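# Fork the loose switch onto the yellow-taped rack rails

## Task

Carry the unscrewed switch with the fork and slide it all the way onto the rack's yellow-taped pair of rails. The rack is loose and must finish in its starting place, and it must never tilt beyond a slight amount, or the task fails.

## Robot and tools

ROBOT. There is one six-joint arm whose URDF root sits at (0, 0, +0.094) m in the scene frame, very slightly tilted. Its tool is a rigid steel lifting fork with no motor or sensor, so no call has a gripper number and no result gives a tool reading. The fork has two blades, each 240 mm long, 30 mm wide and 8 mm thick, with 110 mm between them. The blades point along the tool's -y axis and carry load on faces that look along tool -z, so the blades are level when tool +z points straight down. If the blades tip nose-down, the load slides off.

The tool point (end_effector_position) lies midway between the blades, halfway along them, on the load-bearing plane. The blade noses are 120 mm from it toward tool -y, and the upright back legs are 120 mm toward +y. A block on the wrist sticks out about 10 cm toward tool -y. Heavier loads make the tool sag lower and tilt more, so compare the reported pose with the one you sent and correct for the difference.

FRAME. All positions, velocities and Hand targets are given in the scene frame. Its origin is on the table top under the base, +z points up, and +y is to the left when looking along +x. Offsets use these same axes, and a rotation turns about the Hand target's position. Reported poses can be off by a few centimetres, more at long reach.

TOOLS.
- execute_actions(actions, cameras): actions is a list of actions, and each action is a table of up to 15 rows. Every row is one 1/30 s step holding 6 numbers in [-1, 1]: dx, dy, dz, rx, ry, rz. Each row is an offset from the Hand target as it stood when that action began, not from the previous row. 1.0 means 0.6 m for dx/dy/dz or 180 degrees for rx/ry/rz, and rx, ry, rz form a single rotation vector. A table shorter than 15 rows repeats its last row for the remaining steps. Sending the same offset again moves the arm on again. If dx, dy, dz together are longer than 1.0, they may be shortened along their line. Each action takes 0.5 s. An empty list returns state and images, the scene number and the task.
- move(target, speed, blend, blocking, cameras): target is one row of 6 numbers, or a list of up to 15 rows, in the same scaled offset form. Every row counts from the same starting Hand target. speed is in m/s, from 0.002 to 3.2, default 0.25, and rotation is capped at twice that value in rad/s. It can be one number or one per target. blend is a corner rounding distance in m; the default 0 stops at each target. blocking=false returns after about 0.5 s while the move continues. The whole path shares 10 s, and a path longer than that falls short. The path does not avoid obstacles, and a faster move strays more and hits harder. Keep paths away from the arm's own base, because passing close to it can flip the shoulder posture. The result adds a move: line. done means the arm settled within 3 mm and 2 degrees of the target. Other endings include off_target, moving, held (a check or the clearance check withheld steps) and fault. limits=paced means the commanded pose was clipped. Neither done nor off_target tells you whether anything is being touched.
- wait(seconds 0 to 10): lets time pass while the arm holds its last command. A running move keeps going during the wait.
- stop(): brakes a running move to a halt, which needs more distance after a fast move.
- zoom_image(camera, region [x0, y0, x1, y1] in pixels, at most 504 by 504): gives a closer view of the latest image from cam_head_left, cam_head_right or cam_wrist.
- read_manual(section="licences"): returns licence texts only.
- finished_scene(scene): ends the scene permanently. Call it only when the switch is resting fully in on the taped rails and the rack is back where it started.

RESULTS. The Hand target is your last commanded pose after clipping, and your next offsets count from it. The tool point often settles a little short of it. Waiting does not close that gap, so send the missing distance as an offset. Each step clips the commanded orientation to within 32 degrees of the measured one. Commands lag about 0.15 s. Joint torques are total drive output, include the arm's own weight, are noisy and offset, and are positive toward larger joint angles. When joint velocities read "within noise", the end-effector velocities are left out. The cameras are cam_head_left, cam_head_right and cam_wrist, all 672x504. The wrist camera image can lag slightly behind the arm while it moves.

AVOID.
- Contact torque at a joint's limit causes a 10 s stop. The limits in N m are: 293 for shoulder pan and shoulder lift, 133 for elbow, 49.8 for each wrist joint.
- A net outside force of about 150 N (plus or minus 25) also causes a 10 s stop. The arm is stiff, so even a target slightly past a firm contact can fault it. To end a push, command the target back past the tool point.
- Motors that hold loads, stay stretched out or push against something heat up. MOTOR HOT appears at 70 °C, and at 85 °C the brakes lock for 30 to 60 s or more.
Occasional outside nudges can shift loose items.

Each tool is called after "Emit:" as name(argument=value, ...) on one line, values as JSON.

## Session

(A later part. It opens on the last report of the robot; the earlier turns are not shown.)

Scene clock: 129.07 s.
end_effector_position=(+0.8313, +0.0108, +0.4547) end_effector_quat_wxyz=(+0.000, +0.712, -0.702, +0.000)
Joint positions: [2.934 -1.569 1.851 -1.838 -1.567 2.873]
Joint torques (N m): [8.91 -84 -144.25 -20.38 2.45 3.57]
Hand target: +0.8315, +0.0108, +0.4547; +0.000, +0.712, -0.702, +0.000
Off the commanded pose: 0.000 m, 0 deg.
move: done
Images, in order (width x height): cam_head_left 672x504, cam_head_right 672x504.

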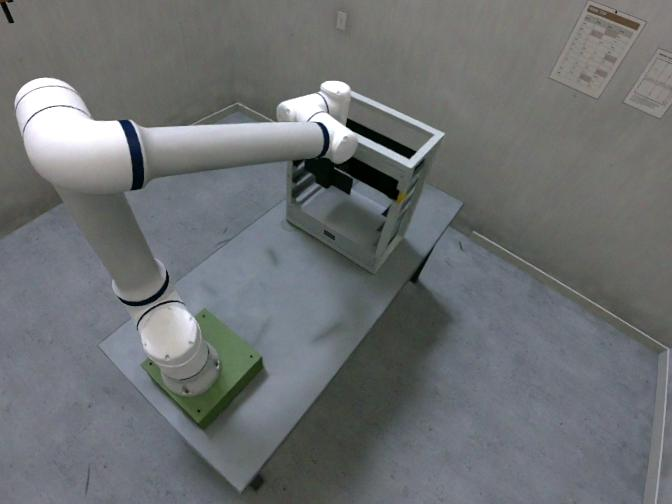

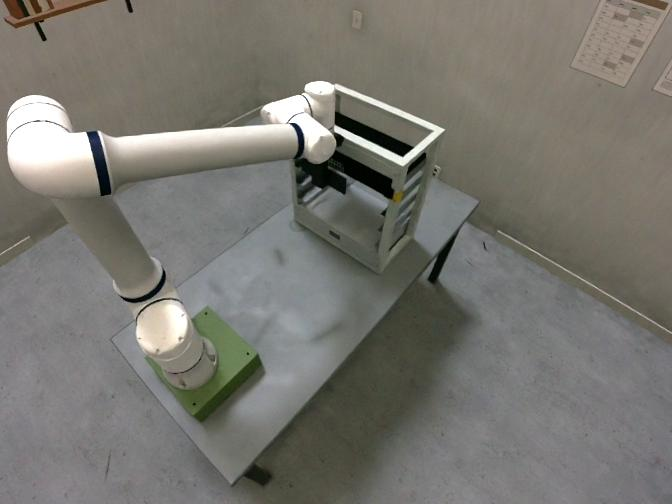

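Emit:
move(target=[0, 0, -0.0553, 0, 0, 0], speed=0.03, cameras=["cam_head_left", "cam_head_right"])

Emit:
zoom_image(camera="cam_head_right", region=[280, 90, 440, 220])

Scene clock: 134.27 s.
end_effector_position=(+0.8315, +0.0108, +0.4217) end_effector_quat_wxyz=(+0.000, +0.712, -0.702, +0.000)
Joint positions: [2.934 -1.552 1.894 -1.899 -1.567 2.873]
Joint torques (N m): [8.86 -51.21 -71.97 -10.21 -0.13 3.42]
Hand target: +0.8315, +0.0108, +0.4215; +0.000, +0.712, -0.702, +0.000
Off the commanded pose: 0.000 m, 0 deg.
move: done
Images, in order (width x height): cam_head_left 672x504, cam_head_right 672x504.

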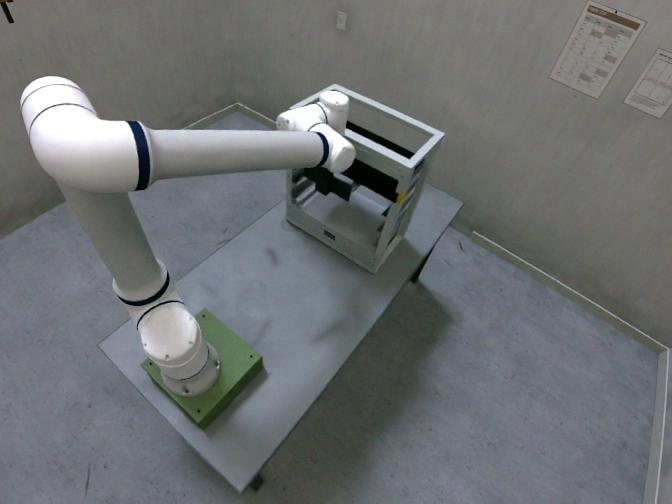

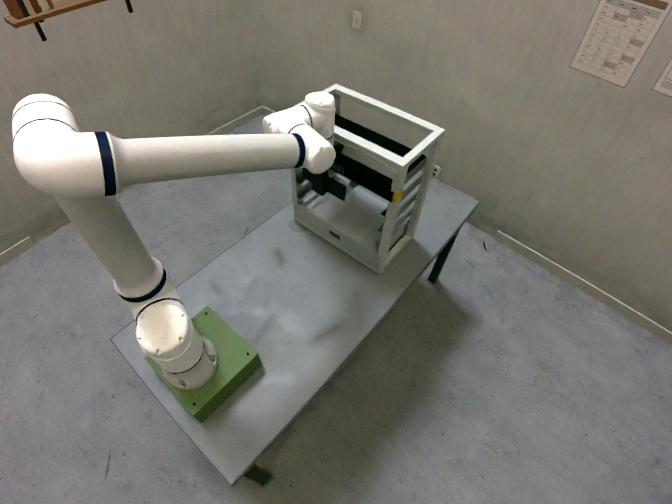

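Scaled by 3.150.

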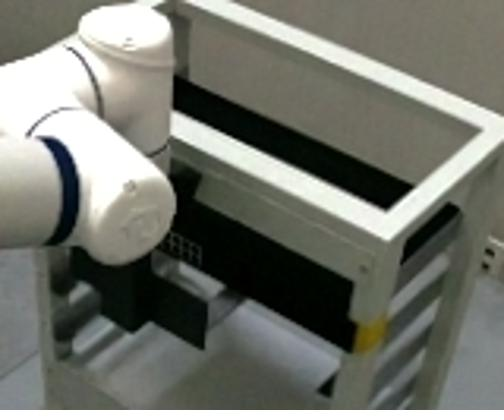

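Emit:
move(target=[[-0.3192, -0.0047, 0, 0, 0, 0],[-0.3192, -0.0047, 0.0642, 0, 0, 0],[-0.2892, -0.0043, 0.0642, 0, 0, 0]], speed=[0.12, 0.1, 0.04], cameras=["cam_head_left", "cam_head_right"])

Emit:
zoom_image(camera="cam_head_right", region=[300, 120, 420, 220])

Emit:
zoom_image(camera="cam_head_left", region=[300, 120, 420, 220])

Scene clock: 141.87 s.
end_effector_position=(+0.6578, +0.0083, +0.4600) end_effector_quat_wxyz=(+0.000, +0.712, -0.702, +0.000)
Joint positions: [2.841 -1.885 2.098 -1.77 -1.568 2.78]
Joint torques (N m): [9.15 -14.51 -99.35 -10.05 1.58 3.51]
Hand target: +0.6580, +0.0083, +0.4600; +0.000, +0.712, -0.702, +0.000
Off the commanded pose: 0.000 m, 0 deg.
move: done
Images, in order (width x height): cam_head_left 672x504, cam_head_right 672x504.

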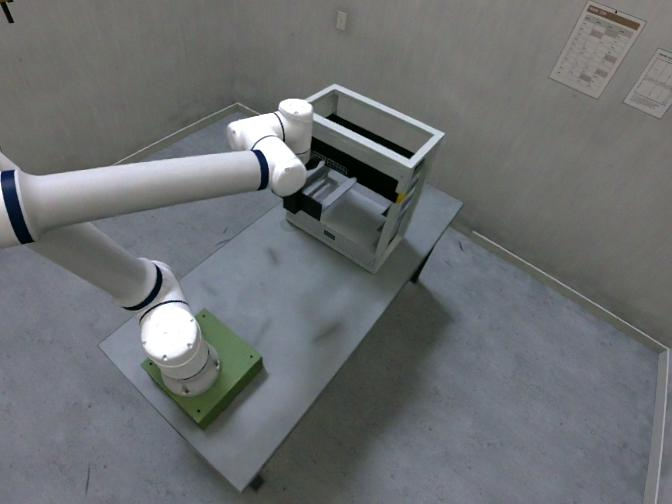

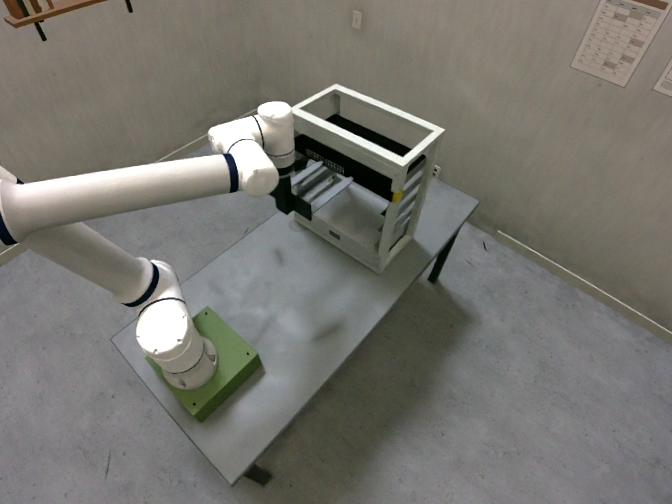

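Scaled by 4.200.

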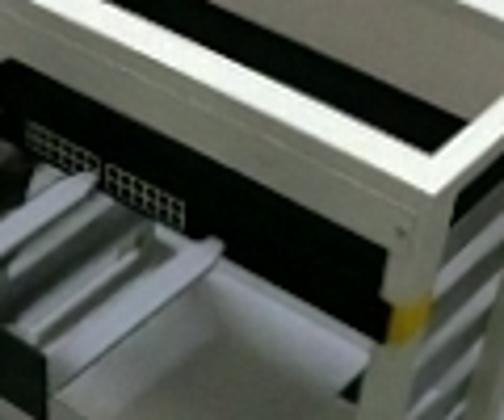

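Scaled by 4.200.

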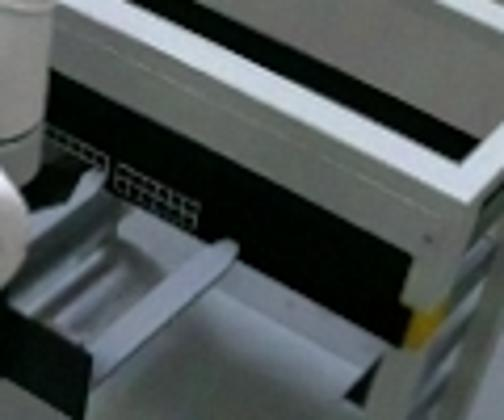

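Emit:
move(target=[0.0083, 0.0001, 0, 0, 0, 0], speed=0.02, cameras=["cam_head_right"])

Emit:
zoom_image(camera="cam_head_right", region=[320, 130, 420, 220])

Emit:
move(target=[0.0033, 0.00005, 0, 0, 0, 0], speed=0.01, cameras=["cam_head_right"])

Emit:
zoom_image(camera="cam_head_right", region=[320, 130, 420, 220])

Scene clock: 146.77 s.
end_effector_position=(+0.6628, +0.0083, +0.4600) end_effector_quat_wxyz=(+0.000, +0.712, -0.702, +0.000)
Joint positions: [2.844 -1.875 2.092 -1.773 -1.568 2.783]
Joint torques (N m): [6.17 -13.9 -110.66 -16.66 3.07 4.35]
Hand target: +0.6629, +0.0083, +0.4600; +0.000, +0.712, -0.702, +0.000
Off the commanded pose: 0.000 m, 0 deg.
move: done
Images, in order (width x height): cam_head_right 672x504.

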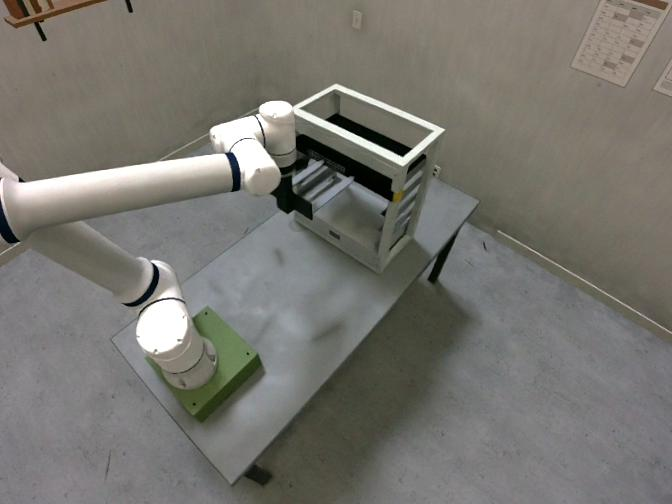

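Scaled by 5.040.

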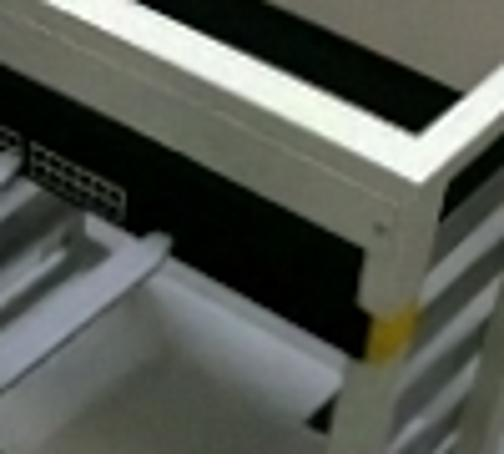

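Scene clock: 147.47 s.
end_effector_position=(+0.6648, +0.0084, +0.4600) end_effector_quat_wxyz=(+0.000, +0.712, -0.702, +0.000)
Joint positions: [2.846 -1.871 2.089 -1.774 -1.568 2.785]
Joint torques (N m): [11.33 -4.24 -112.27 -19.84 3.55 5.44]
Hand target: +0.6649, +0.0083, +0.4600; +0.000, +0.712, -0.702, +0.000
Off the commanded pose: 0.000 m, 0 deg.
move: done
Images, in order (width x height): cam_head_right 672x504.

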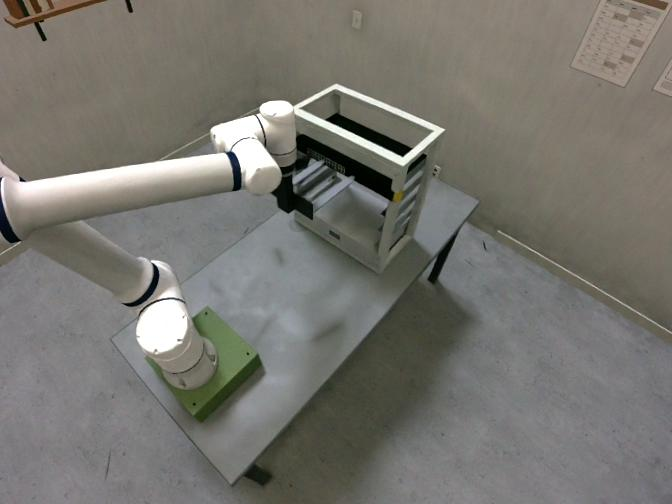

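Scaled by 5.040.

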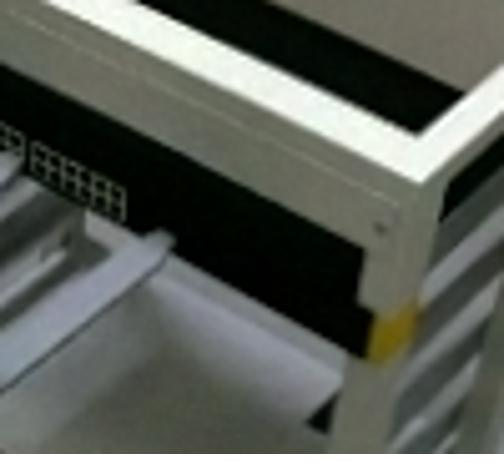

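Emit:
move(target=[0.0017, 0, 0, 0, 0, 0], speed=0.01, cameras=["cam_head_right"])

Emit:
zoom_image(camera="cam_head_right", region=[340, 130, 420, 210])

Scene clock: 151.13 s.
end_effector_position=(+0.6659, +0.0084, +0.4600) end_effector_quat_wxyz=(+0.000, +0.712, -0.702, +0.000)
Joint positions: [2.846 -1.869 2.088 -1.775 -1.568 2.785]
Joint torques (N m): [7.12 -0.82 -115.14 -22.14 5.14 6.87]
Hand target: +0.6659, +0.0083, +0.4600; +0.000, +0.712, -0.702, +0.000
Off the commanded pose: 0.000 m, 0 deg.
move: done
Images, in order (width x height): cam_head_right 672x504.

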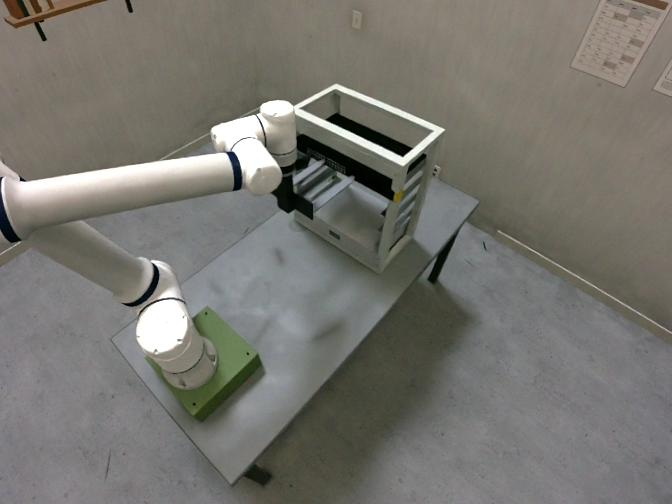

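Scaled by 6.300.

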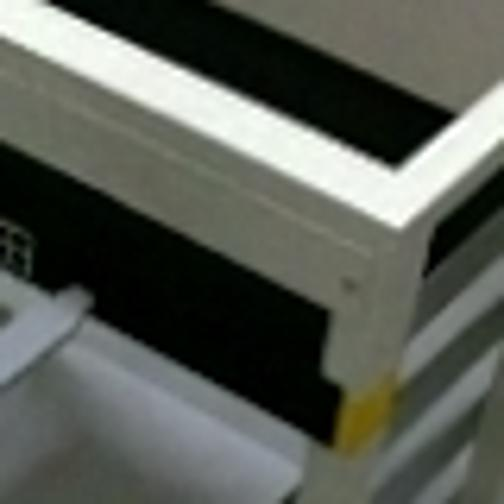

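Emit:
zoom_image(camera="cam_head_right", region=[280, 100, 360, 200])

Emit:
move(target=[-0.1, -0.0015, 0, 0, 0, 0], speed=0.1, cameras=["all"])

Emit:
zoom_image(camera="cam_head_right", region=[280, 100, 360, 200])

Emit:
zoom_image(camera="cam_head_left", region=[280, 100, 360, 200])

Emit:
zoom_image(camera="cam_head_left", region=[350, 130, 430, 230])

Emit:
zoom_image(camera="cam_head_right", region=[350, 130, 430, 230])

Scaled by 5.040.

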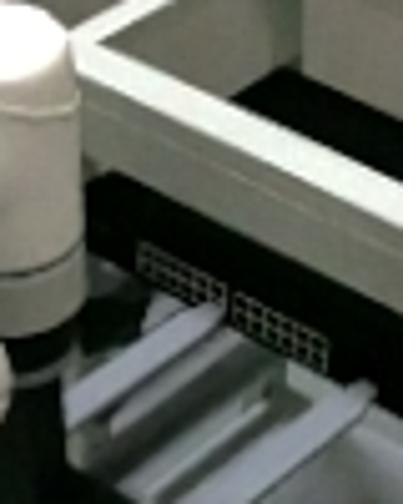

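Scene clock: 159.17 s.
end_effector_position=(+0.6061, +0.0074, +0.4600) end_effector_quat_wxyz=(+0.000, +0.712, -0.702, +0.000)
Joint positions: [2.798 -1.99 2.161 -1.727 -1.569 2.737]
Joint torques (N m): [-22.05 -35.01 -76.04 -5.71 0.72 -2.23]
Hand target: +0.6059, +0.0074, +0.4600; +0.000, +0.712, -0.702, +0.000
Off the commanded pose: 0.000 m, 0 deg.
move: done
camera_calibration:
cam_wrist: T_world_to_cam=[[0.00162556, -0.999633, -0.0270578, 0.028394], [-0.937961, -0.0109061, 0.346569, 0.280537], [-0.346737, 0.0248158, -0.937634, 0.735709], [0, 0, 0, 1]] pos_world=[0.518184, 0.013186, 0.593369]

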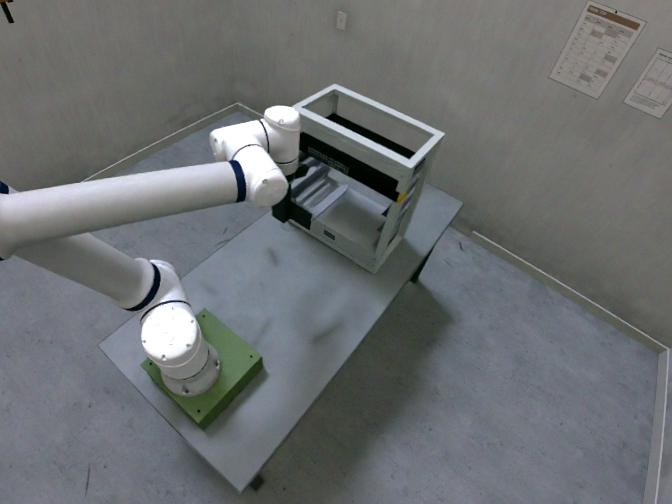

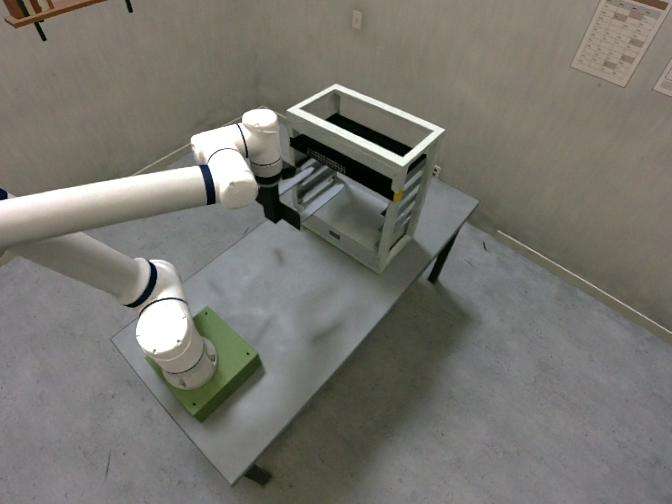

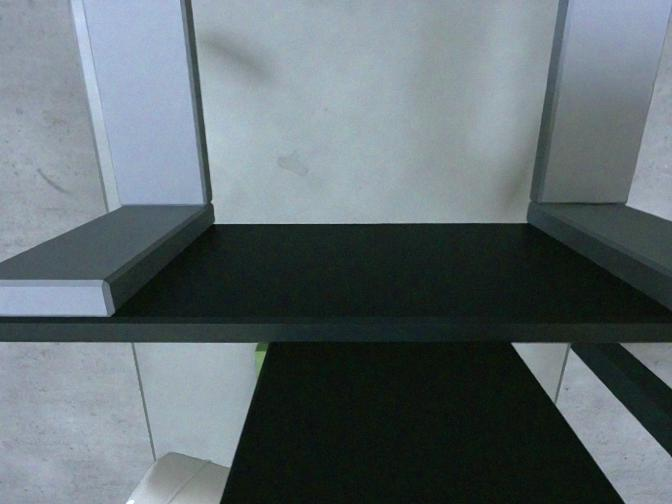

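Scaled by 5.040.

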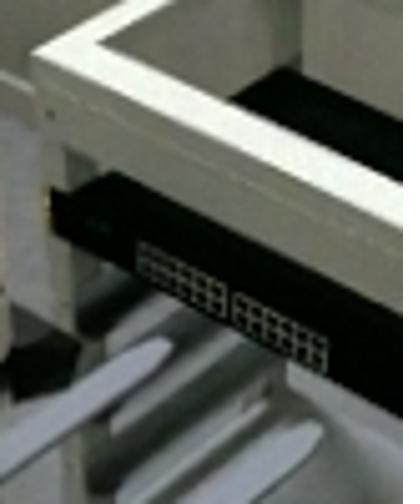

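Scaled by 5.040.

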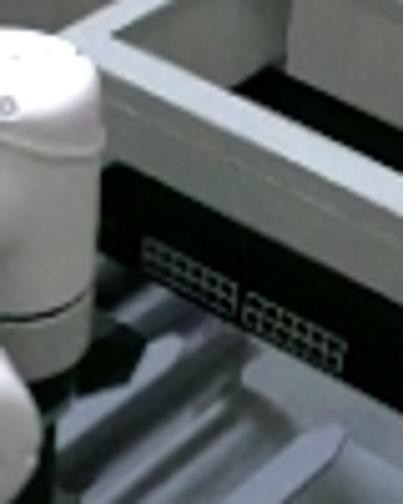

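Scaled by 5.040.

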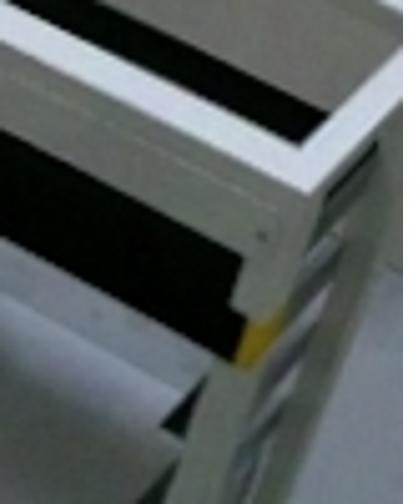

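Scaled by 5.040.

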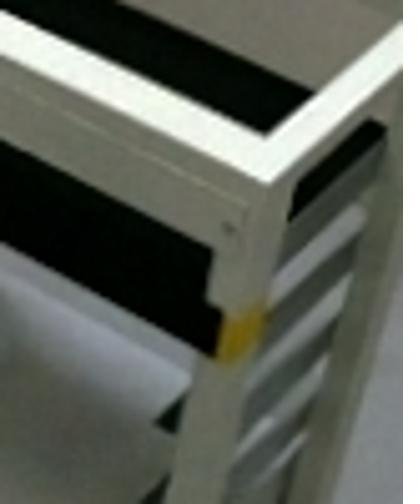

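Emit:
move(target=[0.0975, 0.0014, 0, 0, 0, 0], speed=0.06)

Emit:
move(target=[0.0025, 0, 0, 0, 0, 0], speed=0.01, cameras=["cam_head_right"])

Emit:
zoom_image(camera="cam_head_right", region=[350, 130, 430, 230])

Scene clock: 180.30 s.
end_effector_position=(+0.6642, +0.0083, +0.4600) end_effector_quat_wxyz=(+0.000, +0.712, -0.702, +0.000)
Joint positions: [2.845 -1.872 2.09 -1.774 -1.568 2.784]
Joint torques (N m): [8.8 -16.31 -100.72 -10.36 0.94 3.51]
Hand target: +0.6644, +0.0083, +0.4600; +0.000, +0.712, -0.702, +0.000
Off the commanded pose: 0.000 m, 0 deg.
move: done

Scene clock: 181.00 s.
end_effector_position=(+0.6658, +0.0083, +0.4600) end_effector_quat_wxyz=(+0.000, +0.712, -0.702, +0.000)
Joint positions: [2.846 -1.869 2.088 -1.775 -1.568 2.785]
Joint torques (N m): [7.36 -1.14 -116.44 -20.96 3.14 7.51]
Hand target: +0.6659, +0.0083, +0.4600; +0.000, +0.712, -0.702, +0.000
Off the commanded pose: 0.000 m, 0 deg.
move: done
Images, in order (width x height): cam_head_right 672x504.

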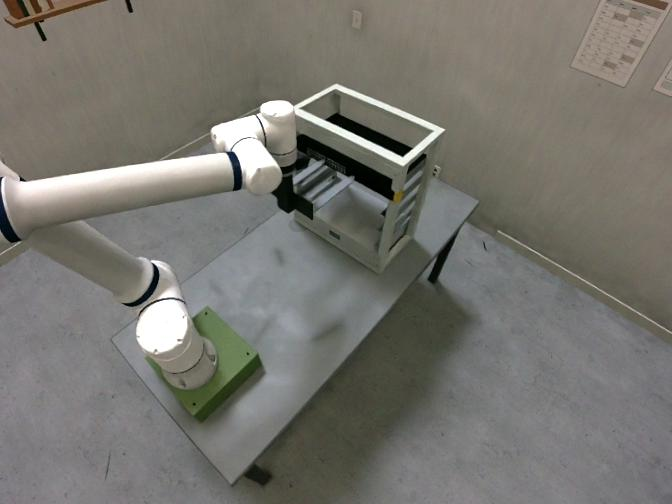

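Scaled by 5.040.

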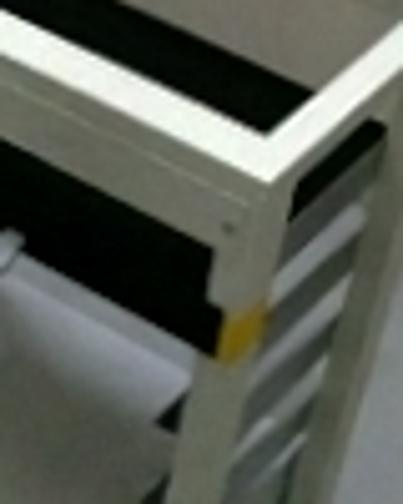

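Emit:
move(target=[-0.08, -0.0012, 0, 0, 0, 0], speed=0.1, cameras=["cam_head_left", "cam_head_right"])

Emit:
zoom_image(camera="cam_head_right", region=[270, 80, 450, 280])

Scene clock: 189.70 s.
end_effector_position=(+0.6181, +0.0076, +0.4600) end_effector_quat_wxyz=(+0.000, +0.712, -0.702, +0.000)
Joint positions: [2.809 -1.965 2.147 -1.738 -1.569 2.748]
Joint torques (N m): [-22.39 -37.79 -76.18 -5.42 0.6 -1.98]
Hand target: +0.6179, +0.0076, +0.4600; +0.000, +0.712, -0.702, +0.000
Off the commanded pose: 0.000 m, 0 deg.
move: done
Images, in order (width x height): cam_head_left 672x504, cam_head_right 672x504.

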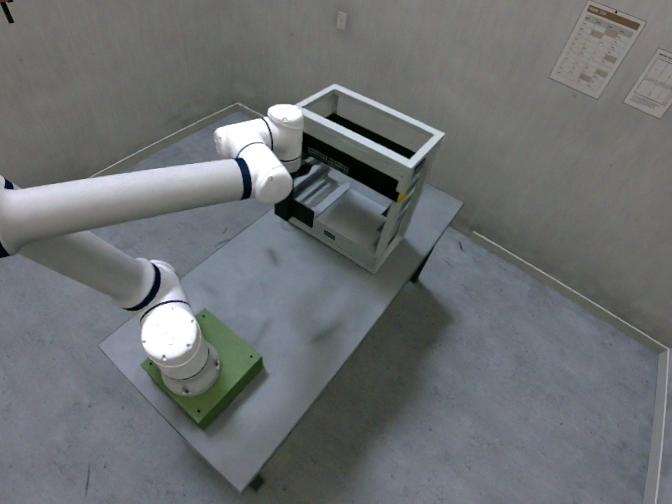

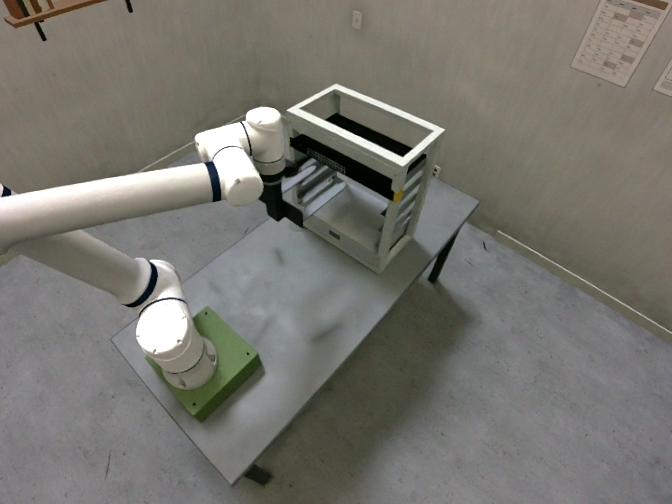

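Scaled by 2.520.

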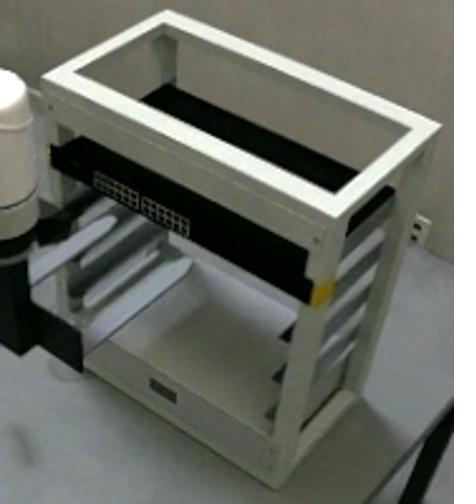

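Emit:
finished_scene(scene=2)

The scene is finished: the task was done.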